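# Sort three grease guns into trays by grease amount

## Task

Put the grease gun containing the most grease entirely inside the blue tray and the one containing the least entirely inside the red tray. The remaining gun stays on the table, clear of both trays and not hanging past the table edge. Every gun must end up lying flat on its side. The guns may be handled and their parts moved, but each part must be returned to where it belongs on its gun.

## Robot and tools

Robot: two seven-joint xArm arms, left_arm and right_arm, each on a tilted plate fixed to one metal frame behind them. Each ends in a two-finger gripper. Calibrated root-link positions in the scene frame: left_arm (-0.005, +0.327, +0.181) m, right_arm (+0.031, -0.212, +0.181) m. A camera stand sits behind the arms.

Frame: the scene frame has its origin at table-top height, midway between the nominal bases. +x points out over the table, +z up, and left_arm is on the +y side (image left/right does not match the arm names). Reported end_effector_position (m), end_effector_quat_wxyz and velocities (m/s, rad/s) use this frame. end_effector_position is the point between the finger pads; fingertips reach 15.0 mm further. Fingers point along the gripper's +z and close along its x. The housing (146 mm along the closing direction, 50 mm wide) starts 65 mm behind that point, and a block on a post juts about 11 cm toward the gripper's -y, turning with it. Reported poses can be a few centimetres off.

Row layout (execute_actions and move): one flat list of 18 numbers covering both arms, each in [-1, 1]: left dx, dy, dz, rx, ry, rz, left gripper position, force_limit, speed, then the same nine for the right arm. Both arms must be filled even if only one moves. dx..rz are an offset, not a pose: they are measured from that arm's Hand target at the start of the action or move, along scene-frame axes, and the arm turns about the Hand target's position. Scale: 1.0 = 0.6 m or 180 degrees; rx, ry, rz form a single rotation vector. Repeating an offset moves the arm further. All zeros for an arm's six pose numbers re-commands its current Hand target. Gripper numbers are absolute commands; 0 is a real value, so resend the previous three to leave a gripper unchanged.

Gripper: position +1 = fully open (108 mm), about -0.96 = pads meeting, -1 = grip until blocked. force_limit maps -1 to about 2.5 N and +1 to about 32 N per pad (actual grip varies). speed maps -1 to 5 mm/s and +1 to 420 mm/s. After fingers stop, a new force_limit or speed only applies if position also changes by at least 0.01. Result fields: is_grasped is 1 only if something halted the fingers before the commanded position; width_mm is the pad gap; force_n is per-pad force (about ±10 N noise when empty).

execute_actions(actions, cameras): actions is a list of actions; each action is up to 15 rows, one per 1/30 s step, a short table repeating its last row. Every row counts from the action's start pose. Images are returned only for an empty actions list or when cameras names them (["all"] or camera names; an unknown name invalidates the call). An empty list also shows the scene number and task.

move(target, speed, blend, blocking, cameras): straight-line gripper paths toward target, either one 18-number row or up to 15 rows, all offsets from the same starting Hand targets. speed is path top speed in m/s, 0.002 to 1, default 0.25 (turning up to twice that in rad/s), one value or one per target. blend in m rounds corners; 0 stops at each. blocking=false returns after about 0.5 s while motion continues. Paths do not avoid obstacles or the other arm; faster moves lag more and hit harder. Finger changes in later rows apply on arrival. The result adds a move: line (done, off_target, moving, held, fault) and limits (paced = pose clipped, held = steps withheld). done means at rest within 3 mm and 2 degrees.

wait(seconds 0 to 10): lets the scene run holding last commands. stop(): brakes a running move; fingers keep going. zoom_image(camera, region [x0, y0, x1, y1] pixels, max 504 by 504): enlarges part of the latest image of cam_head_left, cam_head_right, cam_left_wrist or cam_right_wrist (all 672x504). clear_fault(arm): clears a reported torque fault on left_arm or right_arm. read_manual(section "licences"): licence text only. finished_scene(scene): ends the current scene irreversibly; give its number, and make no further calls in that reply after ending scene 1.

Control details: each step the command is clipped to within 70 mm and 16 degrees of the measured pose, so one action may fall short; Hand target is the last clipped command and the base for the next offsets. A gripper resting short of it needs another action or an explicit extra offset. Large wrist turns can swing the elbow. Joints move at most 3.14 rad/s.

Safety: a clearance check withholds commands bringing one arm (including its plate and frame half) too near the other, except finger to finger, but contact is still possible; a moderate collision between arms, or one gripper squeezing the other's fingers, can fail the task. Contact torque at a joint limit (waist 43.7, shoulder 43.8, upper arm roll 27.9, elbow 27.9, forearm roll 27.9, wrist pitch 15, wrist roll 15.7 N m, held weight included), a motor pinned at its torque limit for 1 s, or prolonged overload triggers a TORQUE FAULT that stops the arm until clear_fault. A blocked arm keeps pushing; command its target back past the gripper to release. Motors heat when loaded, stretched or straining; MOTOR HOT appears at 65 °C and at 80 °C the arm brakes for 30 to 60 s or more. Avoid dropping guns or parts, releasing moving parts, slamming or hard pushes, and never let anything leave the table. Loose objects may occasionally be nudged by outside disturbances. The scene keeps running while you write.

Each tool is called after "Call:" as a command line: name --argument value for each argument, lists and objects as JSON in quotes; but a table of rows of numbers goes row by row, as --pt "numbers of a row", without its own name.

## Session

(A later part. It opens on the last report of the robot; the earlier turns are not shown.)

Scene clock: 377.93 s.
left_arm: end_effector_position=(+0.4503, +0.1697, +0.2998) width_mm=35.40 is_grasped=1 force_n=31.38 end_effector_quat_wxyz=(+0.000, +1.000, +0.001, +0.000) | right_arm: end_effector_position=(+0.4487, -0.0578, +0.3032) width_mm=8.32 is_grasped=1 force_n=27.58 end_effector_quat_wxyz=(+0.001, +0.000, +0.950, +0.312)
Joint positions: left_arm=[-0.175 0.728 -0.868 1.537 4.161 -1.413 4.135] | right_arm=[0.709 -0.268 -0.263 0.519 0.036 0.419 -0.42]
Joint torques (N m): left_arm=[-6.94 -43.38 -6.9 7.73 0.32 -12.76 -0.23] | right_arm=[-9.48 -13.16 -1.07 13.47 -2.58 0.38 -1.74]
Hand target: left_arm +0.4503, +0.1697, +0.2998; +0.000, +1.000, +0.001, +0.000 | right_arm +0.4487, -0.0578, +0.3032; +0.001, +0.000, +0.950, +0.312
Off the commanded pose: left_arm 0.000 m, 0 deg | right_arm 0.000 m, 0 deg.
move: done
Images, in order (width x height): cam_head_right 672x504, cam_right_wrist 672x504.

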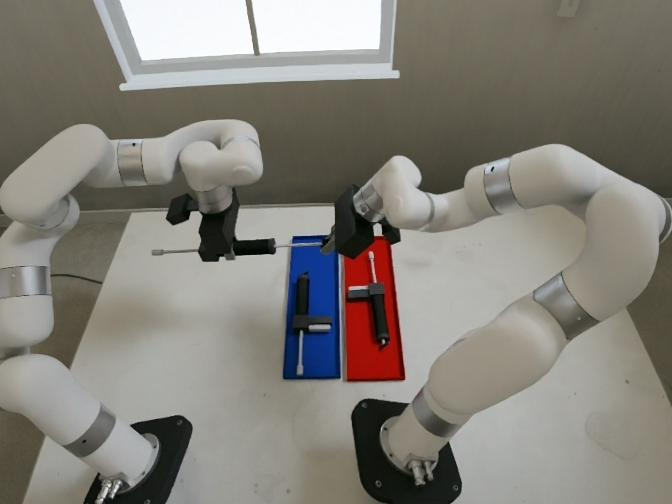

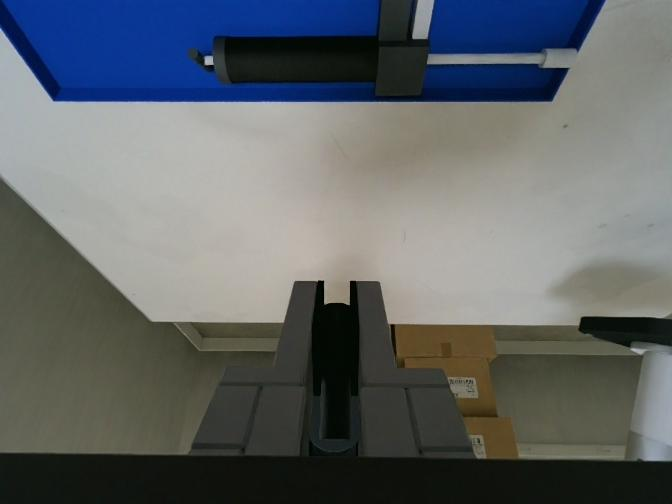

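Call:
move --target '[0,0,0,0,0,0,-1,0.6,-0.4,0,-0.0167,0,0,0,0,-1,0.3,-0.4]' --speed 0.03 --cameras '["cam_head_right","cam_right_wrist"]'

Call:
zoom_image --camera "cam_head_right" --region '[200, 190, 370, 290]'

Scene clock: 384.50 s.
left_arm: end_effector_position=(+0.4504, +0.1698, +0.2998) width_mm=35.40 is_grasped=1 force_n=29.93 end_effector_quat_wxyz=(+0.000, +1.000, +0.002, +0.000) | right_arm: end_effector_position=(+0.4487, -0.0678, +0.3032) width_mm=0.00 is_grasped=0 force_n=30.13 end_effector_quat_wxyz=(+0.001, +0.000, +0.950, +0.312)
Joint positions: left_arm=[-0.175 0.728 -0.868 1.537 4.161 -1.413 4.135] | right_arm=[0.697 -0.296 -0.274 0.509 0.029 0.437 -0.435]
Joint torques (N m): left_arm=[-17.9 -29.58 -21.02 6.06 2.43 -0.89 -1.34] | right_arm=[0.55 -11.64 6.8 14.75 -1.94 -0.52 -1.62]
Hand target: left_arm +0.4503, +0.1697, +0.2998; +0.000, +1.000, +0.001, +0.000 | right_arm +0.4487, -0.0678, +0.3032; +0.001, +0.000, +0.950, +0.312
Off the commanded pose: left_arm 0.000 m, 0 deg | right_arm 0.000 m, 0 deg.
move: done
Images, in order (width x height): cam_head_right 672x504, cam_right_wrist 672x504.

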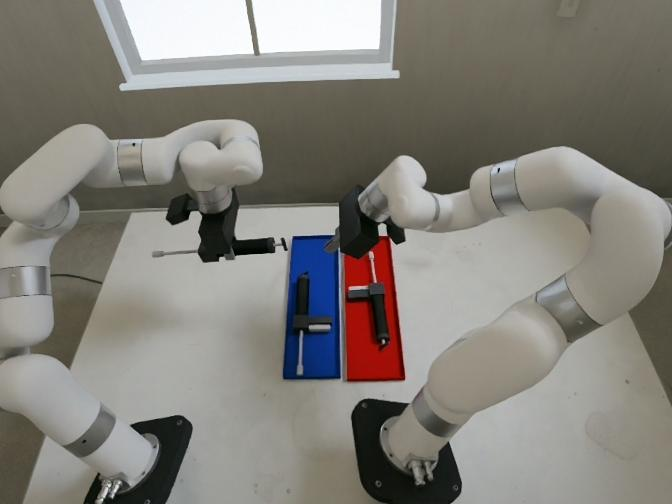

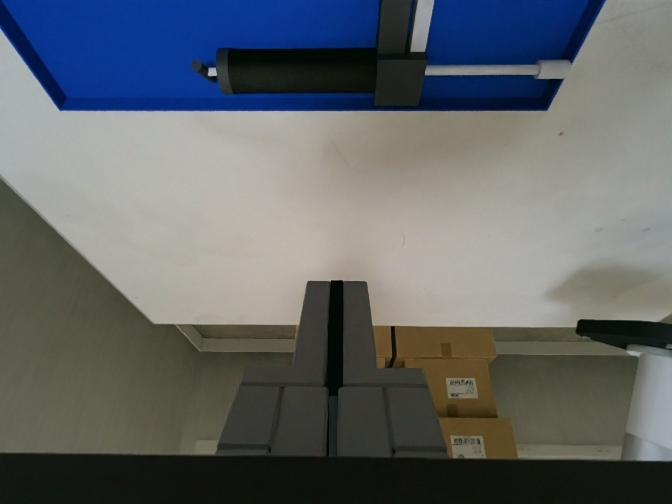

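Scaled by 2.965 from the camera's 672x504 image, which has a finer 960x720 frame.

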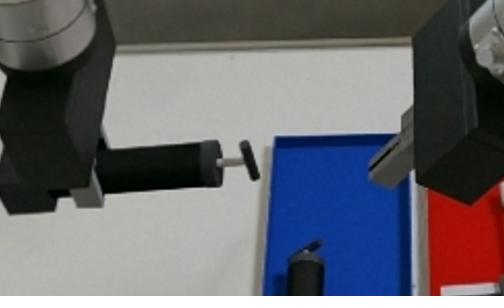

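Call:
move --target '[0,0,0,0,0,0,-1,0.6,-0.4,0,0.174,0,0,0,0,-1,0.3,-0.4]' --speed 0.08 --cameras '["cam_head_right","cam_right_wrist"]'

Call:
zoom_image --camera "cam_head_right" --region '[200, 190, 370, 290]'

Call:
move --target '[0,0,0,0,0,0,-1,0.6,-0.4,0,-0.15,0.05,0,0,0,0.3,0.3,-0.4]' --cameras '["cam_head_right","cam_right_wrist"]'

Call:
zoom_image --camera "cam_head_right" --region '[200, 190, 370, 290]'

Scene clock: 415.53 s.
left_arm: end_effector_position=(+0.4503, +0.1702, +0.2999) width_mm=35.40 is_grasped=1 force_n=29.11 end_effector_quat_wxyz=(-0.001, +1.000, +0.002, +0.000) | right_arm: end_effector_position=(+0.4487, +0.0365, +0.3032) width_mm=0.00 is_grasped=0 force_n=29.31 end_effector_quat_wxyz=(+0.001, +0.001, +0.950, +0.312)
Joint positions: left_arm=[-0.175 0.729 -0.869 1.537 4.161 -1.415 4.134] | right_arm=[0.793 -0.002 -0.169 0.658 0.063 0.292 -0.265]
Joint torques (N m): left_arm=[-18.3 -24.03 -33.73 8.21 0.23 9.3 -1.69] | right_arm=[34.76 -5.52 25.86 28.78 -2.21 -4.5 1.07]
Hand target: left_arm +0.4503, +0.1697, +0.2998; +0.000, +1.000, +0.001, +0.000 | right_arm +0.4487, +0.0366, +0.3032; +0.001, +0.000, +0.950, +0.312
Off the commanded pose: left_arm 0.000 m, 0 deg | right_arm 0.000 m, 0 deg.
move: done
Images, in order (width x height): cam_head_right 672x504, cam_right_wrist 672x504.

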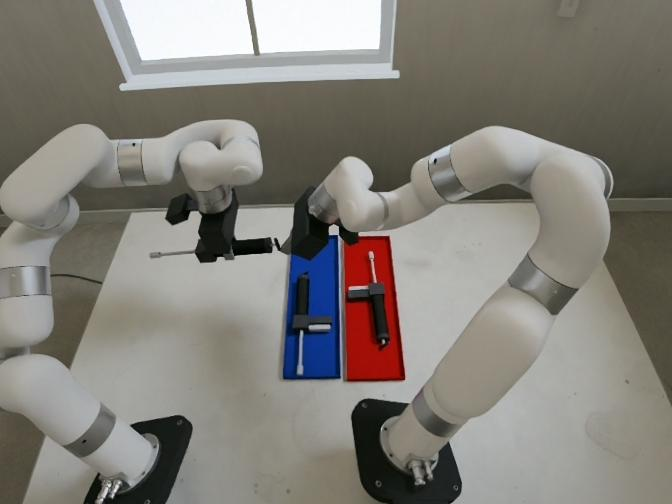

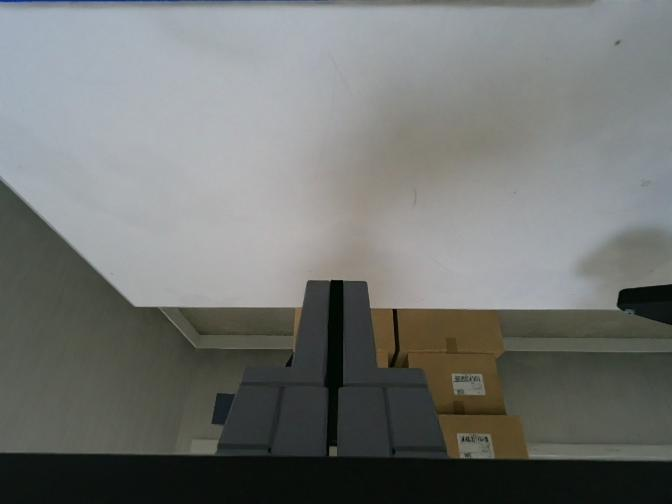

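Scaled by 2.965 from the camera's 672x504 image, which has a finer 960x720 frame.

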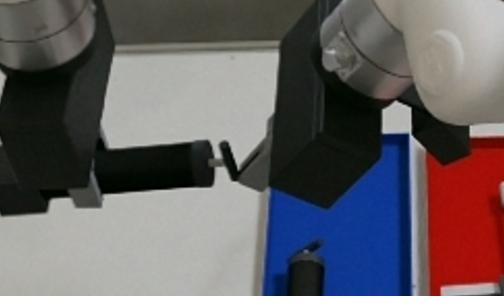

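Scene clock: 416.47 s.
left_arm: end_effector_position=(+0.4503, +0.1697, +0.2998) width_mm=35.40 is_grasped=1 force_n=28.97 end_effector_quat_wxyz=(+0.000, +1.000, +0.001, +0.000) | right_arm: end_effector_position=(+0.4487, -0.0534, +0.3332) width_mm=69.49 is_grasped=0 force_n=0.00 end_effector_quat_wxyz=(+0.001, +0.000, +0.950, +0.312)
Joint positions: left_arm=[-0.175 0.729 -0.869 1.537 4.162 -1.414 4.134] | right_arm=[0.719 -0.318 -0.227 0.553 -0.008 0.5 -0.336]
Joint torques (N m): left_arm=[-7.12 -38.09 -13.64 7.14 -1.68 -6.98 -0.14] | right_arm=[0.67 -11.72 7.98 15.99 -1.86 -0.64 -1.12]
Hand target: left_arm +0.4503, +0.1697, +0.2998; +0.000, +1.000, +0.001, +0.000 | right_arm +0.4487, -0.0534, +0.3332; +0.001, +0.000, +0.950, +0.312
Off the commanded pose: left_arm 0.000 m, 0 deg | right_arm 0.000 m, 0 deg.
move: done
Images, in order (width x height): cam_head_right 672x504, cam_right_wrist 672x504.

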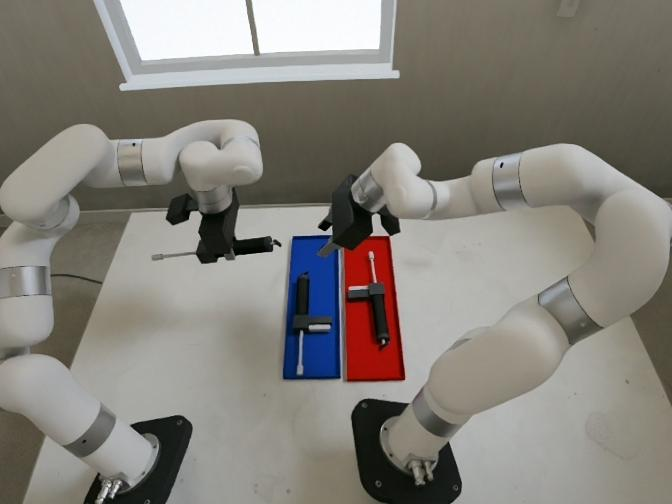

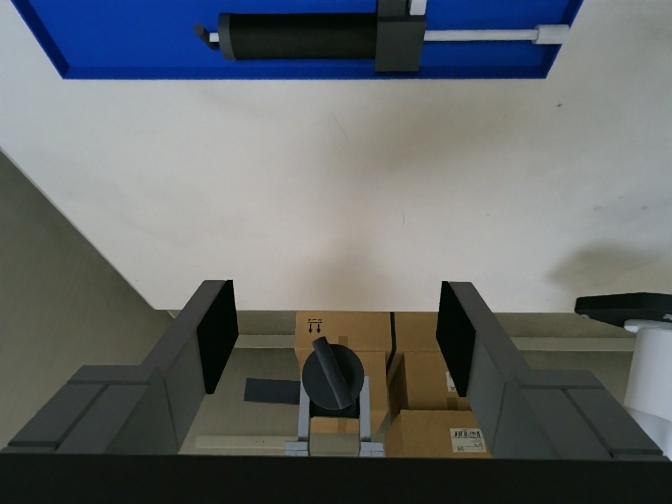

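Scaled by 2.965 from the camera's 672x504 image, which has a finer 960x720 frame.

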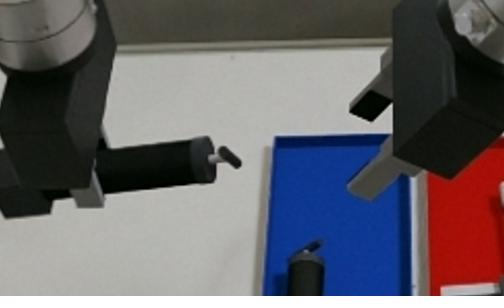

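Call:
move --pt "-0.067 0.25 0 0 0 0.5 -1 0.6 -0.4 0 -0.15 0.1 -0.2 0 0 0.3 0.3 -0.4" --pt "-0.067 0.25 -0.462 0 0 0.5 -1 0.6 -0.4 0 -0.15 0.1 -0.2 0 0 0.3 0.3 -0.4" --pt "-0.067 0.25 -0.462 0 0 0.5 0.04 0.6 -0.4 0 -0.15 0.1 -0.2 0 0 0.3 0.3 -0.4" --pt "-0.067 0.25 -0.2 0 0 0.5 0.04 0.6 -0.4 0 -0.15 0.1 -0.2 0 0 0.3 0.3 -0.4" --pt "0 -0.236 -0.2 0 0 0.5 0.04 0.6 -0.4 0 -0.15 0.1 -0.2 0 0 0.3 0.3 -0.4" --pt "0 -0.236 -0.4555 0 0 0.5 0.04 0.6 -0.4 0 -0.15 0.1 -0.2 0 0 0.3 0.3 -0.4" --speed '[0.4,0.12,0.1,0.3,0.4,0.12]' --blend '[0.02,0,0,0.03,0.02,0]' --cameras '["cam_head_left","cam_left_wrist"]'

Scene clock: 434.03 s.
left_arm: end_effector_position=(+0.4503, +0.0282, +0.0265) width_mm=55.19 is_grasped=0 force_n=0.00 end_effector_quat_wxyz=(+0.000, +0.706, +0.708, +0.000) | right_arm: end_effector_position=(+0.4487, -0.1434, +0.3932) width_mm=69.49 is_grasped=0 force_n=0.00 end_effector_quat_wxyz=(+0.001, +0.000, +1.000, +0.003)
Joint positions: left_arm=[-0.512 1.578 -0.542 2.42 4.329 -1.192 2.711] | right_arm=[0.578 -0.335 0.103 0.861 -0.486 1.265 0.102]
Joint torques (N m): left_arm=[-19.97 -34.28 -12.78 6.47 -3.19 -6.26 1.43] | right_arm=[1.87 -6.14 12.18 27.33 -0.39 -0.45 1.18]
Hand target: left_arm +0.4503, +0.0281, +0.0265; +0.000, +0.706, +0.708, +0.000 | right_arm +0.4487, -0.1434, +0.3932; +0.001, +0.000, +1.000, +0.003
Off the commanded pose: left_arm 0.000 m, 0 deg | right_arm 0.000 m, 0 deg.
move: done
Images, in order (width x height): cam_head_left 672x504, cam_left_wrist 672x504.

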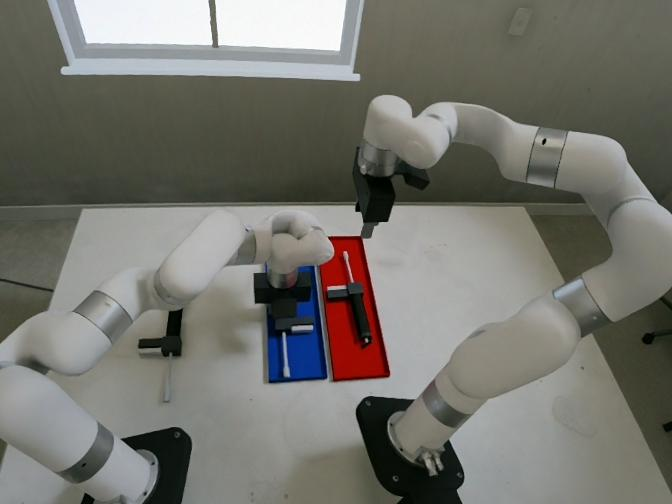

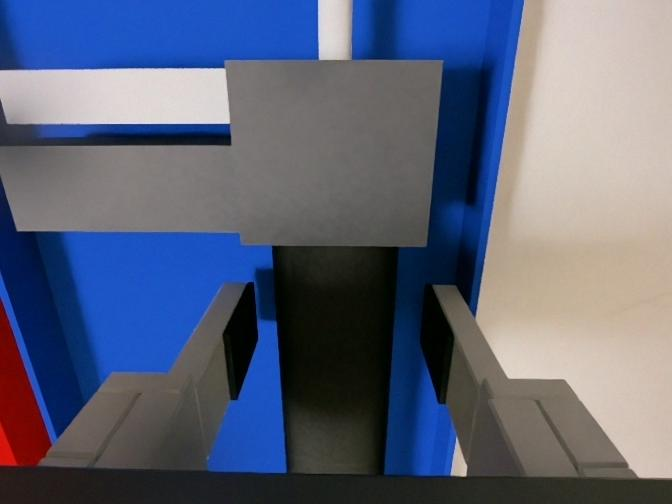

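Call:
move --pt "0 0 0 0 0 0 -1 0.6 -0.4 0 0 0 0 0 0 0.3 0.3 -0.4" --pt "0 0 0.4555 0 0 0 -1 0.6 -0.4 0 0 0 0 0 0 0.3 0.3 -0.4" --pt "0 0.2363 0.4555 0 0 -0.5 -1 0.6 -0.4 0 0 0 0 0 0 0.3 0.3 -0.4" --pt "0 0.2363 0.4555 0 0 -0.5 -1 0.6 -0.4 0 0.215 0.0 0.2 0 0 0.3 0.3 -0.4" --pt "0 0.2363 0.4555 0 0 -0.5 -1 0.6 -0.4 0 0.3237 -0.15 0.2 0 0 0.3 0.3 -0.4" --speed '[0.1,0.3,0.4,0.4,0.12]' --blend '[0,0.02,0.02,0,0]' --cameras '["cam_head_right","cam_right_wrist"]'

Call:
zoom_image --camera "cam_head_right" --region '[200, 190, 370, 290]'

Scene clock: 448.33 s.
left_arm: end_effector_position=(+0.4503, +0.1699, +0.2998) width_mm=35.14 is_grasped=1 force_n=44.27 end_effector_quat_wxyz=(+0.000, +1.000, +0.001, +0.000) | right_arm: end_effector_position=(+0.4487, +0.0508, +0.3032) width_mm=69.49 is_grasped=0 force_n=0.00 end_effector_quat_wxyz=(+0.001, +0.001, +0.950, +0.312)
Joint positions: left_arm=[-0.136 0.759 -0.935 1.531 4.203 -1.445 4.11] | right_arm=[0.727 0.038 -0.082 0.686 0.05 0.28 -0.232]
Joint torques (N m): left_arm=[-7.21 -37.44 -20.62 5.49 -3.03 -1.3 1.25] | right_arm=[19.41 -9.4 12.51 24.19 0.93 -3.04 -1.75]
Hand target: left_arm +0.4503, +0.1699, +0.2998; +0.000, +1.000, +0.001, +0.000 | right_arm +0.4487, +0.0508, +0.3032; +0.001, +0.000, +0.950, +0.312
Off the commanded pose: left_arm 0.000 m, 0 deg | right_arm 0.000 m, 0 deg.
move: done
Images, in order (width x height): cam_head_right 672x504, cam_right_wrist 672x504.

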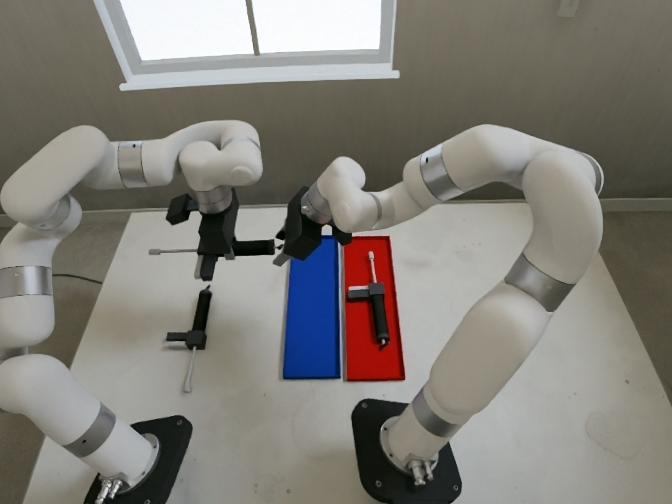

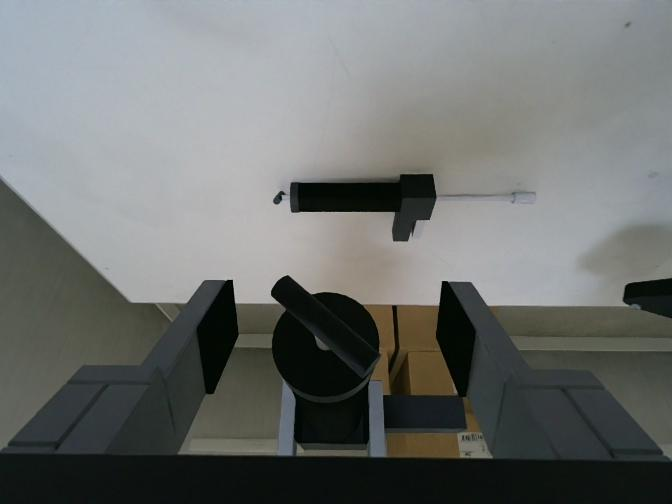

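Scaled by 2.965 from the camera's 672x504 image, which has a finer 960x720 frame.

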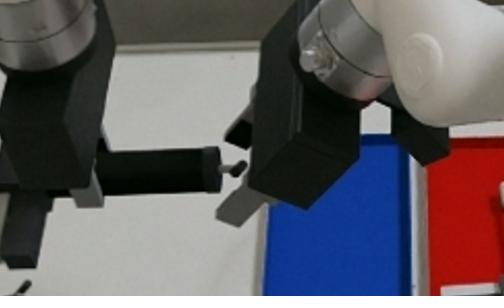

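Call:
move --pt "0 0 0 0 0 0 -1 0.6 -0.4 0 0 0.005 0 0 0 -1 0.3 -0.4" --pt "0 0 0 0 0 0 -1 0.6 -0.4 0 -0.0333 0.005 0 0 0 -1 0.3 -0.4" --speed '[0.1,0.03]' --cameras '["cam_right_wrist"]'

Call:
move --target '[0,0,0,0,0,0,-1,0.6,-0.4,0,-0.0167,0,0,0,0,-1,0.3,-0.4]' --speed 0.03 --cameras '["cam_right_wrist"]'

Scene clock: 454.43 s.
left_arm: end_effector_position=(+0.4503, +0.1699, +0.2998) width_mm=35.14 is_grasped=1 force_n=45.51 end_effector_quat_wxyz=(+0.000, +1.000, +0.001, +0.000) | right_arm: end_effector_position=(+0.4487, +0.0309, +0.3062) width_mm=8.36 is_grasped=1 force_n=32.58 end_effector_quat_wxyz=(+0.001, +0.000, +0.950, +0.312)
Joint positions: left_arm=[-0.136 0.759 -0.935 1.531 4.203 -1.445 4.11] | right_arm=[0.714 -0.024 -0.096 0.65 0.062 0.306 -0.27]
Joint torques (N m): left_arm=[-10.73 -39.09 -11.89 11.04 5.65 -1.46 -3.27] | right_arm=[6.56 -13.31 8.86 7.9 1.11 1.47 -1.7]
Hand target: left_arm +0.4503, +0.1699, +0.2998; +0.000, +1.000, +0.001, +0.000 | right_arm +0.4487, +0.0308, +0.3062; +0.001, +0.000, +0.950, +0.312
Off the commanded pose: left_arm 0.000 m, 0 deg | right_arm 0.000 m, 0 deg.
move: done
Images, in order (width x height): cam_right_wrist 672x504.

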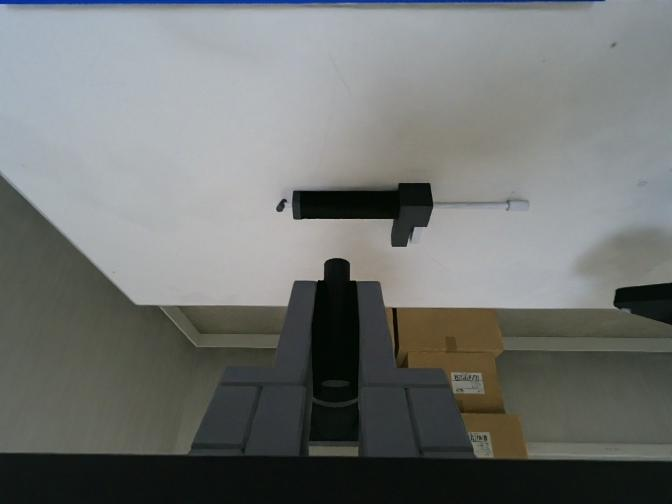

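Scene clock: 455.20 s.
left_arm: end_effector_position=(+0.4504, +0.1699, +0.2998) width_mm=35.14 is_grasped=1 force_n=45.37 end_effector_quat_wxyz=(+0.000, +1.000, +0.001, +0.000) | right_arm: end_effector_position=(+0.4487, +0.0208, +0.3062) width_mm=8.36 is_grasped=1 force_n=32.56 end_effector_quat_wxyz=(+0.001, +0.000, +0.950, +0.312)
Joint positions: left_arm=[-0.136 0.759 -0.935 1.531 4.203 -1.445 4.11] | right_arm=[0.707 -0.052 -0.105 0.632 0.069 0.317 -0.292]
Joint torques (N m): left_arm=[-13.23 -39.45 -12.14 10.4 3.85 -1.03 -3.26] | right_arm=[5.73 -13.12 8.4 8.31 1.05 1.3 -1.74]
Hand target: left_arm +0.4503, +0.1699, +0.2998; +0.000, +1.000, +0.001, +0.000 | right_arm +0.4487, +0.0208, +0.3062; +0.001, +0.000, +0.950, +0.312
Off the commanded pose: left_arm 0.000 m, 0 deg | right_arm 0.000 m, 0 deg.
move: done
Images, in order (width x height): cam_right_wrist 672x504.

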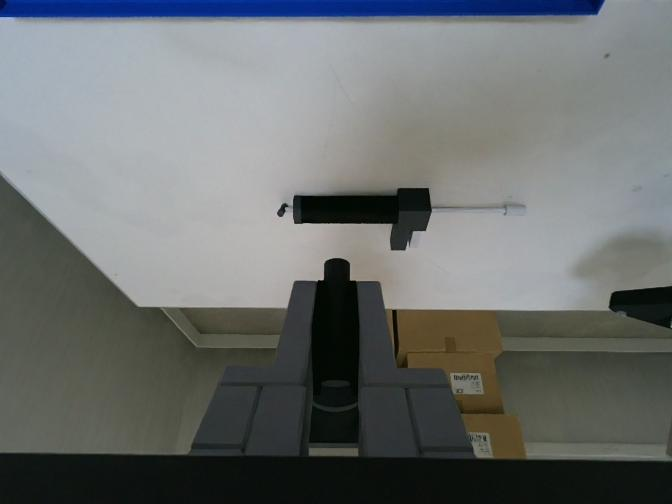

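Call:
move --target '[0,0,0,0,0,0,-1,0.6,-0.4,0,-0.0167,0,0,0,0,-1,0.3,-0.4]' --speed 0.03

Call:
move --target '[0,0,0,0,0,0,-1,0.6,-0.4,0,-0.0167,0,0,0,0,-1,0.3,-0.4]' --speed 0.03 --cameras '["cam_right_wrist"]'

Scene clock: 462.73 s.
left_arm: end_effector_position=(+0.4503, +0.1699, +0.2998) width_mm=35.14 is_grasped=1 force_n=45.23 end_effector_quat_wxyz=(+0.000, +1.000, +0.001, +0.000) | right_arm: end_effector_position=(+0.4487, +0.0108, +0.3062) width_mm=8.36 is_grasped=1 force_n=32.55 end_effector_quat_wxyz=(+0.001, +0.000, +0.950, +0.312)
Joint positions: left_arm=[-0.136 0.759 -0.935 1.531 4.203 -1.445 4.11] | right_arm=[0.7 -0.08 -0.115 0.615 0.074 0.328 -0.314]
Joint torques (N m): left_arm=[-15.5 -40.3 -12.21 9.71 0.12 -0.86 -3.31] | right_arm=[4.8 -12.98 7.92 8.78 1 1.2 -1.76]
Hand target: left_arm +0.4503, +0.1699, +0.2998; +0.000, +1.000, +0.001, +0.000 | right_arm +0.4487, +0.0108, +0.3062; +0.001, +0.000, +0.950, +0.312
Off the commanded pose: left_arm 0.000 m, 0 deg | right_arm 0.000 m, 0 deg.
move: done

Scene clock: 463.50 s.
left_arm: end_effector_position=(+0.4503, +0.1699, +0.2998) width_mm=35.14 is_grasped=1 force_n=45.09 end_effector_quat_wxyz=(+0.000, +1.000, +0.001, +0.000) | right_arm: end_effector_position=(+0.4487, +0.0008, +0.3062) width_mm=8.36 is_grasped=1 force_n=32.54 end_effector_quat_wxyz=(+0.001, +0.000, +0.950, +0.312)
Joint positions: left_arm=[-0.136 0.759 -0.935 1.531 4.203 -1.445 4.11] | right_arm=[0.693 -0.108 -0.125 0.599 0.077 0.341 -0.334]
Joint torques (N m): left_arm=[-15.7 -41.39 -12.62 10.47 -0.59 -0.93 -3.02] | right_arm=[4.25 -12.52 7.64 9.11 0.99 1.18 -1.71]
Hand target: left_arm +0.4503, +0.1699, +0.2998; +0.000, +1.000, +0.001, +0.000 | right_arm +0.4487, +0.0008, +0.3062; +0.001, +0.000, +0.950, +0.312
Off the commanded pose: left_arm 0.000 m, 0 deg | right_arm 0.000 m, 0 deg.
move: done
Images, in order (width x height): cam_right_wrist 672x504.

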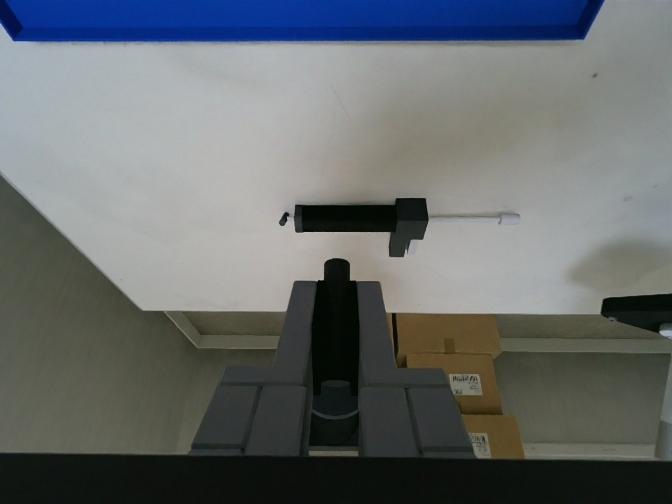

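Call:
move --target '[0,0,0,0,0,0,-1,0.6,-0.4,0,-0.0167,0,0,0,0,-1,0.3,-0.4]' --speed 0.03

Call:
move --target '[0,0,0,0,0,0,-1,0.6,-0.4,0,-0.0167,0,0,0,0,-1,0.3,-0.4]' --speed 0.03 --cameras '["cam_right_wrist"]'

Scene clock: 467.70 s.
left_arm: end_effector_position=(+0.4503, +0.1699, +0.2998) width_mm=35.14 is_grasped=1 force_n=44.97 end_effector_quat_wxyz=(+0.000, +1.000, +0.001, +0.000) | right_arm: end_effector_position=(+0.4487, -0.0092, +0.3062) width_mm=8.36 is_grasped=1 force_n=32.53 end_effector_quat_wxyz=(+0.001, +0.000, +0.950, +0.312)
Joint positions: left_arm=[-0.136 0.759 -0.935 1.531 4.203 -1.445 4.11] | right_arm=[0.686 -0.136 -0.137 0.583 0.079 0.354 -0.354]
Joint torques (N m): left_arm=[-15.6 -41.31 -12.59 10.5 -0.78 -1.19 -3.16] | right_arm=[3.34 -12.31 7.27 9.46 1.01 1.08 -1.56]
Hand target: left_arm +0.4503, +0.1699, +0.2998; +0.000, +1.000, +0.001, +0.000 | right_arm +0.4487, -0.0092, +0.3062; +0.001, +0.000, +0.950, +0.312
Off the commanded pose: left_arm 0.000 m, 0 deg | right_arm 0.000 m, 0 deg.
move: done

Scene clock: 468.47 s.
left_arm: end_effector_position=(+0.4503, +0.1699, +0.2998) width_mm=35.14 is_grasped=1 force_n=44.86 end_effector_quat_wxyz=(+0.000, +1.000, +0.001, +0.000) | right_arm: end_effector_position=(+0.4487, -0.0192, +0.3062) width_mm=8.36 is_grasped=1 force_n=32.53 end_effector_quat_wxyz=(+0.001, +0.000, +0.950, +0.312)
Joint positions: left_arm=[-0.136 0.759 -0.935 1.531 4.203 -1.445 4.11] | right_arm=[0.679 -0.164 -0.148 0.569 0.08 0.368 -0.373]
Joint torques (N m): left_arm=[-16.26 -40.89 -12.68 10.39 -1.07 -1.2 -3.13] | right_arm=[2.77 -12.37 6.98 9.62 1.1 1.12 -1.61]
Hand target: left_arm +0.4503, +0.1699, +0.2998; +0.000, +1.000, +0.001, +0.000 | right_arm +0.4487, -0.0193, +0.3062; +0.001, +0.000, +0.950, +0.312
Off the commanded pose: left_arm 0.000 m, 0 deg | right_arm 0.000 m, 0 deg.
move: done
Images, in order (width x height): cam_right_wrist 672x504.

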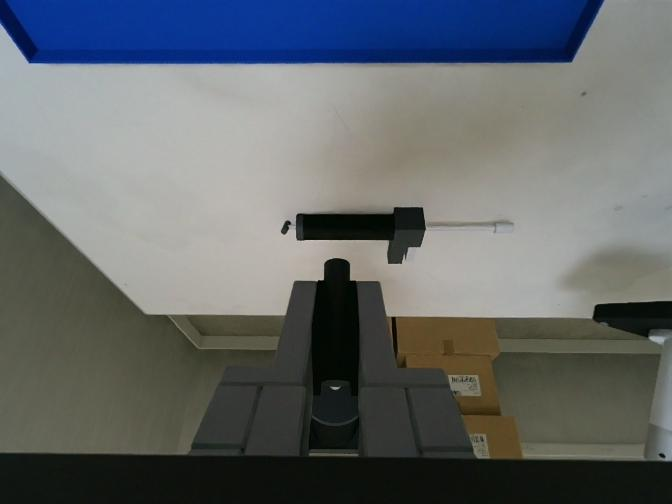

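Call:
move --target '[0,0,0,0,0,0,-1,0.6,-0.4,0,-0.0167,0,0,0,0,-1,0.3,-0.4]' --speed 0.03

Call:
move --target '[0,0,0,0,0,0,-1,0.6,-0.4,0,-0.0167,0,0,0,0,-1,0.3,-0.4]' --speed 0.03 --cameras '["cam_right_wrist"]'

Scene clock: 476.60 s.
left_arm: end_effector_position=(+0.4504, +0.1695, +0.2997) width_mm=35.15 is_grasped=1 force_n=45.04 end_effector_quat_wxyz=(+0.000, +1.000, +0.002, +0.001) | right_arm: end_effector_position=(+0.4487, -0.0292, +0.3062) width_mm=8.36 is_grasped=1 force_n=32.49 end_effector_quat_wxyz=(+0.001, +0.000, +0.950, +0.312)
Joint positions: left_arm=[-0.137 0.758 -0.934 1.531 4.202 -1.443 4.11] | right_arm=[0.671 -0.192 -0.16 0.555 0.079 0.382 -0.391]
Joint torques (N m): left_arm=[-4.81 -45.7 -4.03 9.1 0.07 -15.41 -0.11] | right_arm=[-8.6 -14.45 -1.9 10.06 -2.35 1.25 -1.62]
Hand target: left_arm +0.4503, +0.1699, +0.2998; +0.000, +1.000, +0.001, +0.000 | right_arm +0.4487, -0.0293, +0.3062; +0.001, +0.000, +0.950, +0.312
Off the commanded pose: left_arm 0.000 m, 0 deg | right_arm 0.000 m, 0 deg.
move: done

Scene clock: 477.37 s.
left_arm: end_effector_position=(+0.4504, +0.1697, +0.2997) width_mm=35.15 is_grasped=1 force_n=44.92 end_effector_quat_wxyz=(+0.000, +1.000, +0.001, +0.000) | right_arm: end_effector_position=(+0.4487, -0.0393, +0.3062) width_mm=8.36 is_grasped=1 force_n=32.48 end_effector_quat_wxyz=(+0.001, +0.000, +0.950, +0.312)
Joint positions: left_arm=[-0.137 0.758 -0.933 1.531 4.202 -1.443 4.111] | right_arm=[0.663 -0.22 -0.172 0.543 0.077 0.398 -0.409]
Joint torques (N m): left_arm=[-7.54 -45.14 -3.25 9.03 0.04 -14.34 0.23] | right_arm=[-10.02 -14.4 -2.48 10.85 -2.4 1.28 -1.66]
Hand target: left_arm +0.4503, +0.1699, +0.2998; +0.000, +1.000, +0.001, +0.000 | right_arm +0.4487, -0.0393, +0.3062; +0.001, +0.000, +0.950, +0.312
Off the commanded pose: left_arm 0.000 m, 0 deg | right_arm 0.000 m, 0 deg.
move: done
Images, in order (width x height): cam_right_wrist 672x504.

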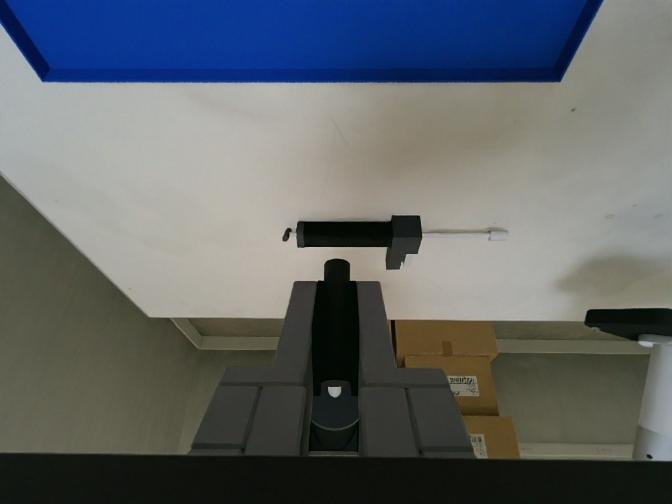

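Call:
move --pt "0 0 0 0 0 0 -1 0.6 -0.4 0 0.1515 -0.004 0 0 0 -1 0.3 -0.4" --pt "0 0 0 0 0 0 -1 0.6 -0.4 0 0.1515 -0.004 0 0 0 0.3 0.3 -0.2" --pt "0 0 0 0 0 0 -1 0.6 -0.4 0 0 0.12 0 0 0 0.3 0.3 -0.2" --speed '[0.06,0.05,0.25]' --cameras '["cam_head_right","cam_right_wrist"]'

Call:
zoom_image --camera "cam_head_right" --region '[200, 190, 370, 290]'

Scene clock: 495.07 s.
left_arm: end_effector_position=(+0.4503, +0.1699, +0.2998) width_mm=35.16 is_grasped=1 force_n=42.55 end_effector_quat_wxyz=(+0.000, +1.000, +0.001, +0.000) | right_arm: end_effector_position=(+0.4487, -0.0393, +0.3782) width_mm=69.50 is_grasped=0 force_n=0.00 end_effector_quat_wxyz=(+0.001, +0.000, +0.950, +0.312)
Joint positions: left_arm=[-0.138 0.757 -0.932 1.531 4.201 -1.444 4.111] | right_arm=[0.691 -0.346 -0.113 0.629 -0.005 0.606 -0.251]
Joint torques (N m): left_arm=[-14.41 -31.16 -14.31 5.46 -2.71 -7.14 1.6] | right_arm=[0.88 -11.59 7.22 18.26 -1.72 -0.61 -1.58]
Hand target: left_arm +0.4503, +0.1699, +0.2998; +0.000, +1.000, +0.001, +0.000 | right_arm +0.4487, -0.0393, +0.3782; +0.001, +0.000, +0.950, +0.312
Off the commanded pose: left_arm 0.000 m, 0 deg | right_arm 0.000 m, 0 deg.
move: done
Images, in order (width x height): cam_head_right 672x504, cam_right_wrist 672x504.

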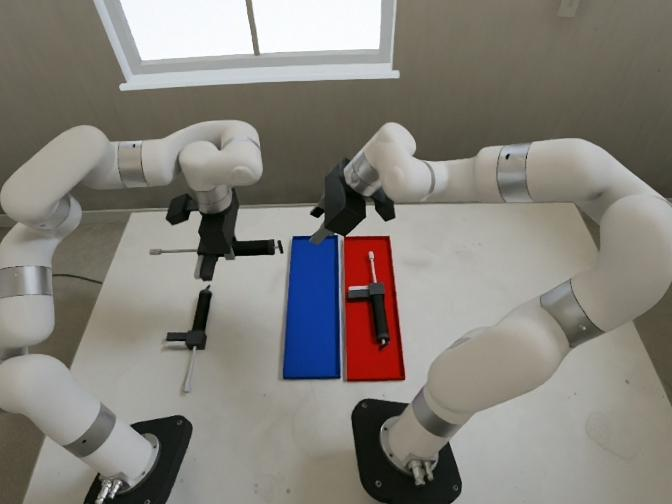

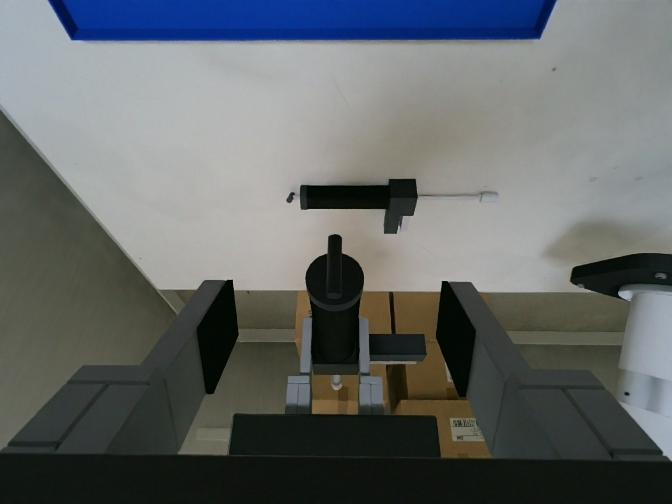

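Scaled by 2.965 from the camera's 672x504 image, which has a finer 960x720 frame.

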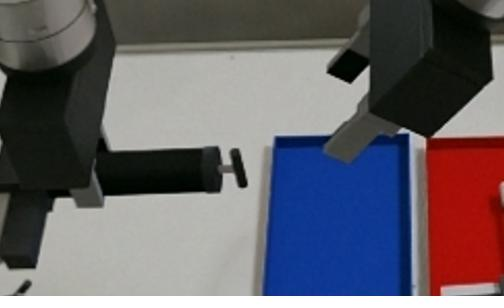

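Call:
move --pt "0 -0.1 0.0 0 0 0.3 -1 0.6 -0.4 0.019 -0.241 -0.1 -0.155 -0.164 0.501 0.04 0.3 -0.2" --pt "0 -0.2365 -0.2 0 0 0.5 -1 0.6 -0.4 0.019 -0.241 -0.1 -0.155 -0.164 0.501 0.04 0.3 -0.2" --pt "0 -0.2365 -0.4548 0 0 0.5 -1 0.6 -0.4 0.019 -0.241 -0.1 -0.155 -0.164 0.501 0.04 0.3 -0.2" --pt "0 -0.2365 -0.4548 0 0 0.5 0.04 0.6 -0.4 0.019 -0.241 -0.1 -0.155 -0.164 0.501 0.04 0.3 -0.2" --pt "0 -0.2365 -0.2 0 0 0.5 0.04 0.6 -0.4 0.019 -0.241 -0.3 -0.155 -0.164 0.501 0.04 0.3 -0.2" --pt "0 0.25 0 0 0 0.2 0.04 0.6 -0.4 0.019 -0.241 -0.5857 -0.155 -0.164 0.501 0.04 0.3 -0.2" --speed '[0.4,0.3,0.12,0.1,0.25,0.3]' --blend '[0.03,0.03,0,0,0.03,0]' --cameras '["cam_head_right","cam_right_wrist"]'

Scene clock: 517.23 s.
left_arm: end_effector_position=(+0.4503, +0.3199, +0.2998) width_mm=55.20 is_grasped=0 force_n=0.00 end_effector_quat_wxyz=(+0.000, +0.951, +0.310, +0.000) | right_arm: end_effector_position=(+0.4601, -0.1839, +0.0268) width_mm=55.21 is_grasped=0 force_n=0.00 end_effector_quat_wxyz=(+0.000, +0.729, -0.685, +0.000)
Joint positions: left_arm=[0.212 0.293 -0.854 1.233 3.932 -1.188 3.852] | right_arm=[0.485 0.482 -0.498 0.777 -1.198 0.217 -1.143]
Joint torques (N m): left_arm=[-2.7 -30.78 -16.32 9.91 -3.01 -0.08 1.7] | right_arm=[20.19 -11.41 1.67 12.86 -1.64 -2.72 1.25]
Hand target: left_arm +0.4503, +0.3199, +0.2998; +0.000, +0.951, +0.310, +0.000 | right_arm +0.4601, -0.1839, +0.0268; +0.000, +0.729, -0.685, +0.000
Off the commanded pose: left_arm 0.000 m, 0 deg | right_arm 0.000 m, 0 deg.
move: done
Images, in order (width x height): cam_head_right 672x504, cam_right_wrist 672x504.

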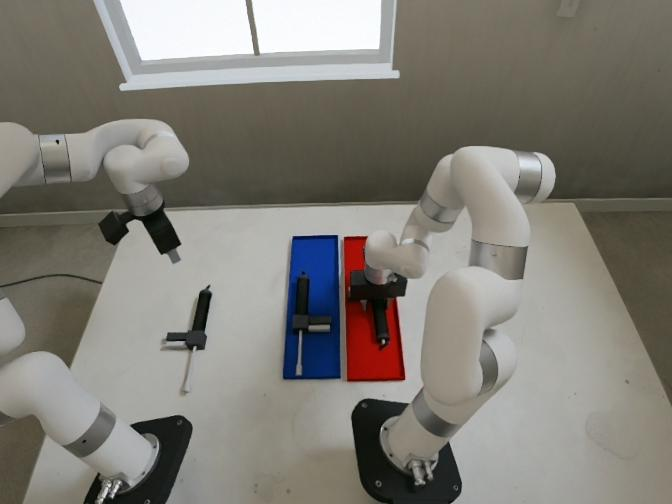

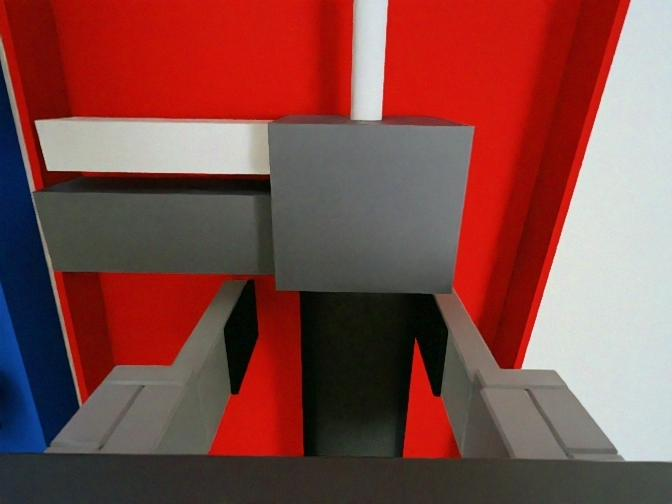

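Call:
move --pt "0 0 0 0 0 0 0.3 0.3 -0.2 -0.005 -0.008 0 0 0 0 0.04 0.3 -0.2" --pt "0 0 0 0 0 0 0.3 0.3 -0.2 -0.005 -0.008 0 0 0 0 -1 0.6 -0.4" --pt "0 0 0 0 0 0 0.3 0.3 -0.2 -0.005 -0.008 0.455 0 0 0 -1 0.6 -0.4" --pt "0 0 0 0 0 0 0.3 0.3 -0.2 -0.0168 0.173 0.455 0 0 -0.519 -1 0.6 -0.4" --pt "0 -0.3 0.167 -0.214 -0.07 -0.1916 0.3 0.3 -0.2 -0.0168 0.173 0.455 0 0 -0.519 -1 0.6 -0.4" --speed '[0.1,0.1,0.3,0.4,0.4]' --blend '[0,0,0.02,0.02,0]' --cameras '["cam_head_right","cam_left_wrist"]'

Call:
zoom_image --camera "cam_head_right" --region '[180, 190, 350, 290]'

Scene clock: 532.57 s.
left_arm: end_effector_position=(+0.4504, +0.1399, +0.4000) width_mm=69.50 is_grasped=0 force_n=0.00 end_effector_quat_wxyz=(+0.341, +0.940, +0.002, +0.001) | right_arm: end_effector_position=(+0.4500, -0.0801, +0.2998) width_mm=35.19 is_grasped=1 force_n=43.99 end_effector_quat_wxyz=(+0.000, -0.001, +1.000, -0.001)
Joint positions: left_arm=[0.373 0.373 -1.204 1.403 3.548 -0.886 4.635] | right_arm=[0.706 -0.076 -0.048 0.813 -0.605 1.012 0.278]
Joint torques (N m): left_arm=[-14.69 -20.45 -18.04 10.02 0.81 0.39 1.55] | right_arm=[19.97 -9.62 13.83 28.06 -1.72 -0.68 1.19]
Hand target: left_arm +0.4503, +0.1399, +0.4000; +0.341, +0.940, +0.002, +0.001 | right_arm +0.4500, -0.0801, +0.2998; +0.000, -0.001, +1.000, -0.001
Off the commanded pose: left_arm 0.000 m, 0 deg | right_arm 0.000 m, 0 deg.
move: done
Images, in order (width x height): cam_head_right 672x504, cam_left_wrist 672x504.

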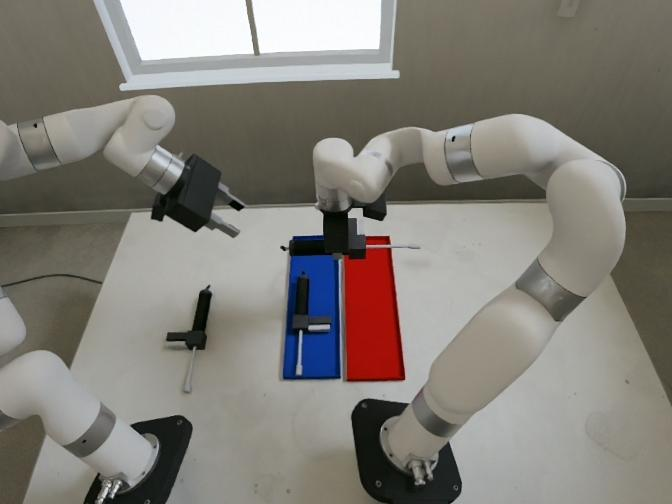

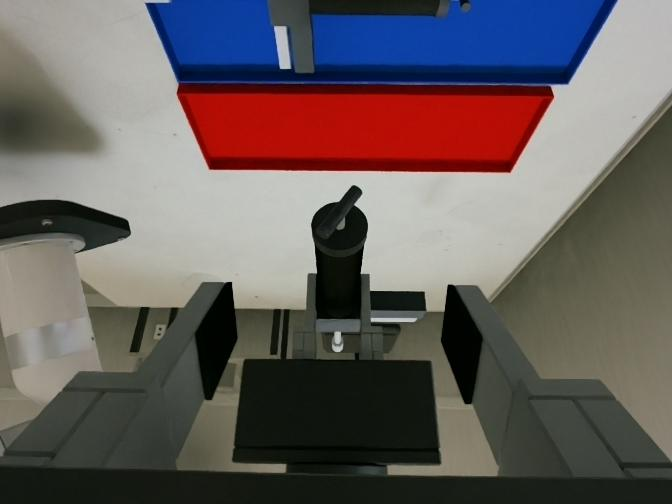

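Scaled by 2.965 from the camera's 672x504 image, which has a finer 960x720 frame.

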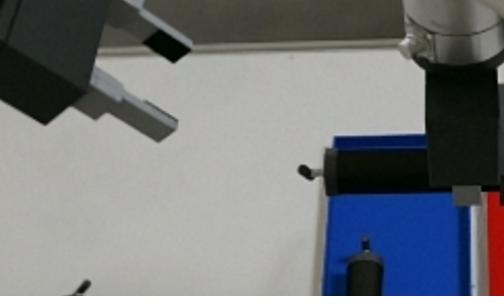

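Call:
move --target '[0.003,-0.125,-0.135,0,0,0,0.3,0.3,-0.2,0,0,0,0,0,0,-1,0.6,-0.4]' --speed 0.15 --cameras '["cam_head_right","cam_left_wrist"]'

Call:
zoom_image --camera "cam_head_right" --region '[180, 190, 350, 290]'

Scene clock: 542.37 s.
left_arm: end_effector_position=(+0.4522, +0.0649, +0.3190) width_mm=69.50 is_grasped=0 force_n=0.00 end_effector_quat_wxyz=(+0.341, +0.940, +0.002, +0.001) | right_arm: end_effector_position=(+0.4500, -0.0801, +0.2998) width_mm=35.19 is_grasped=1 force_n=43.99 end_effector_quat_wxyz=(+0.000, -0.001, +1.000, -0.001)
Joint positions: left_arm=[0.074 0.577 -0.971 1.401 3.808 -0.727 4.418] | right_arm=[0.706 -0.076 -0.048 0.813 -0.605 1.012 0.278]
Joint torques (N m): left_arm=[-16.39 -23.83 -13.52 8.92 1.19 2.63 -1.41] | right_arm=[19.89 -9.67 13.76 28.05 -1.68 -0.6 1.16]
Hand target: left_arm +0.4521, +0.0649, +0.3190; +0.341, +0.940, +0.002, +0.001 | right_arm +0.4500, -0.0801, +0.2998; +0.000, -0.001, +1.000, -0.001
Off the commanded pose: left_arm 0.000 m, 0 deg | right_arm 0.000 m, 0 deg.
move: done
Images, in order (width x height): cam_head_right 672x504, cam_left_wrist 672x504.

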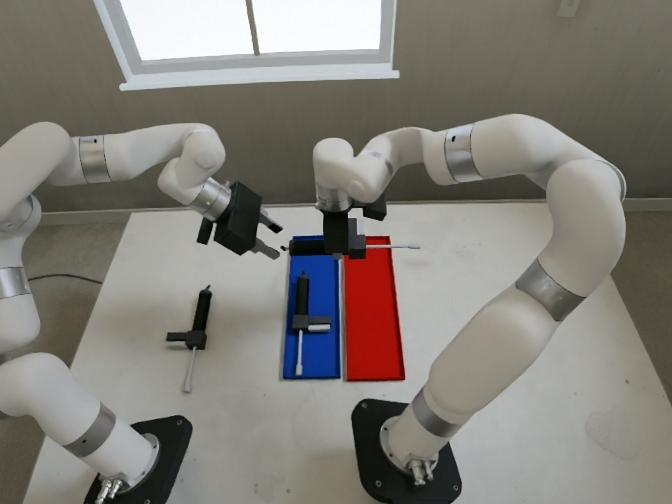

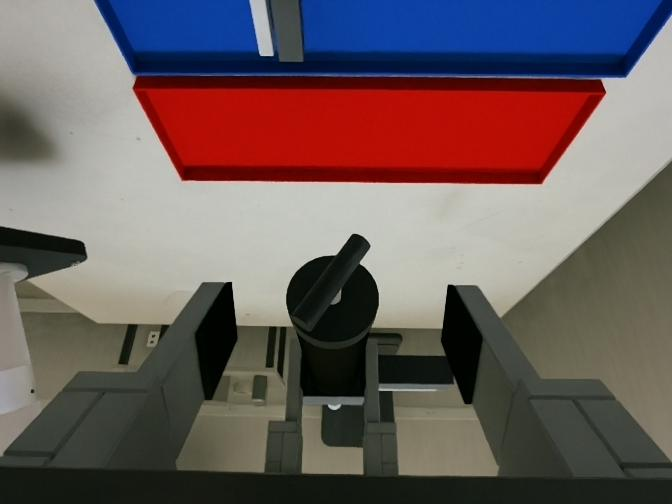

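Scaled by 2.965 from the camera's 672x504 image, which has a finer 960x720 frame.

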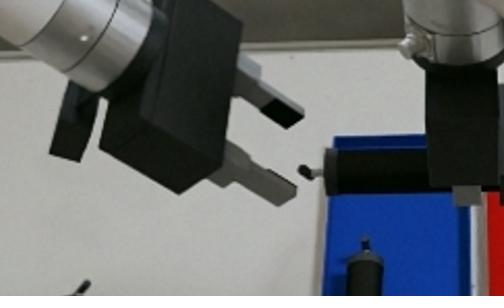

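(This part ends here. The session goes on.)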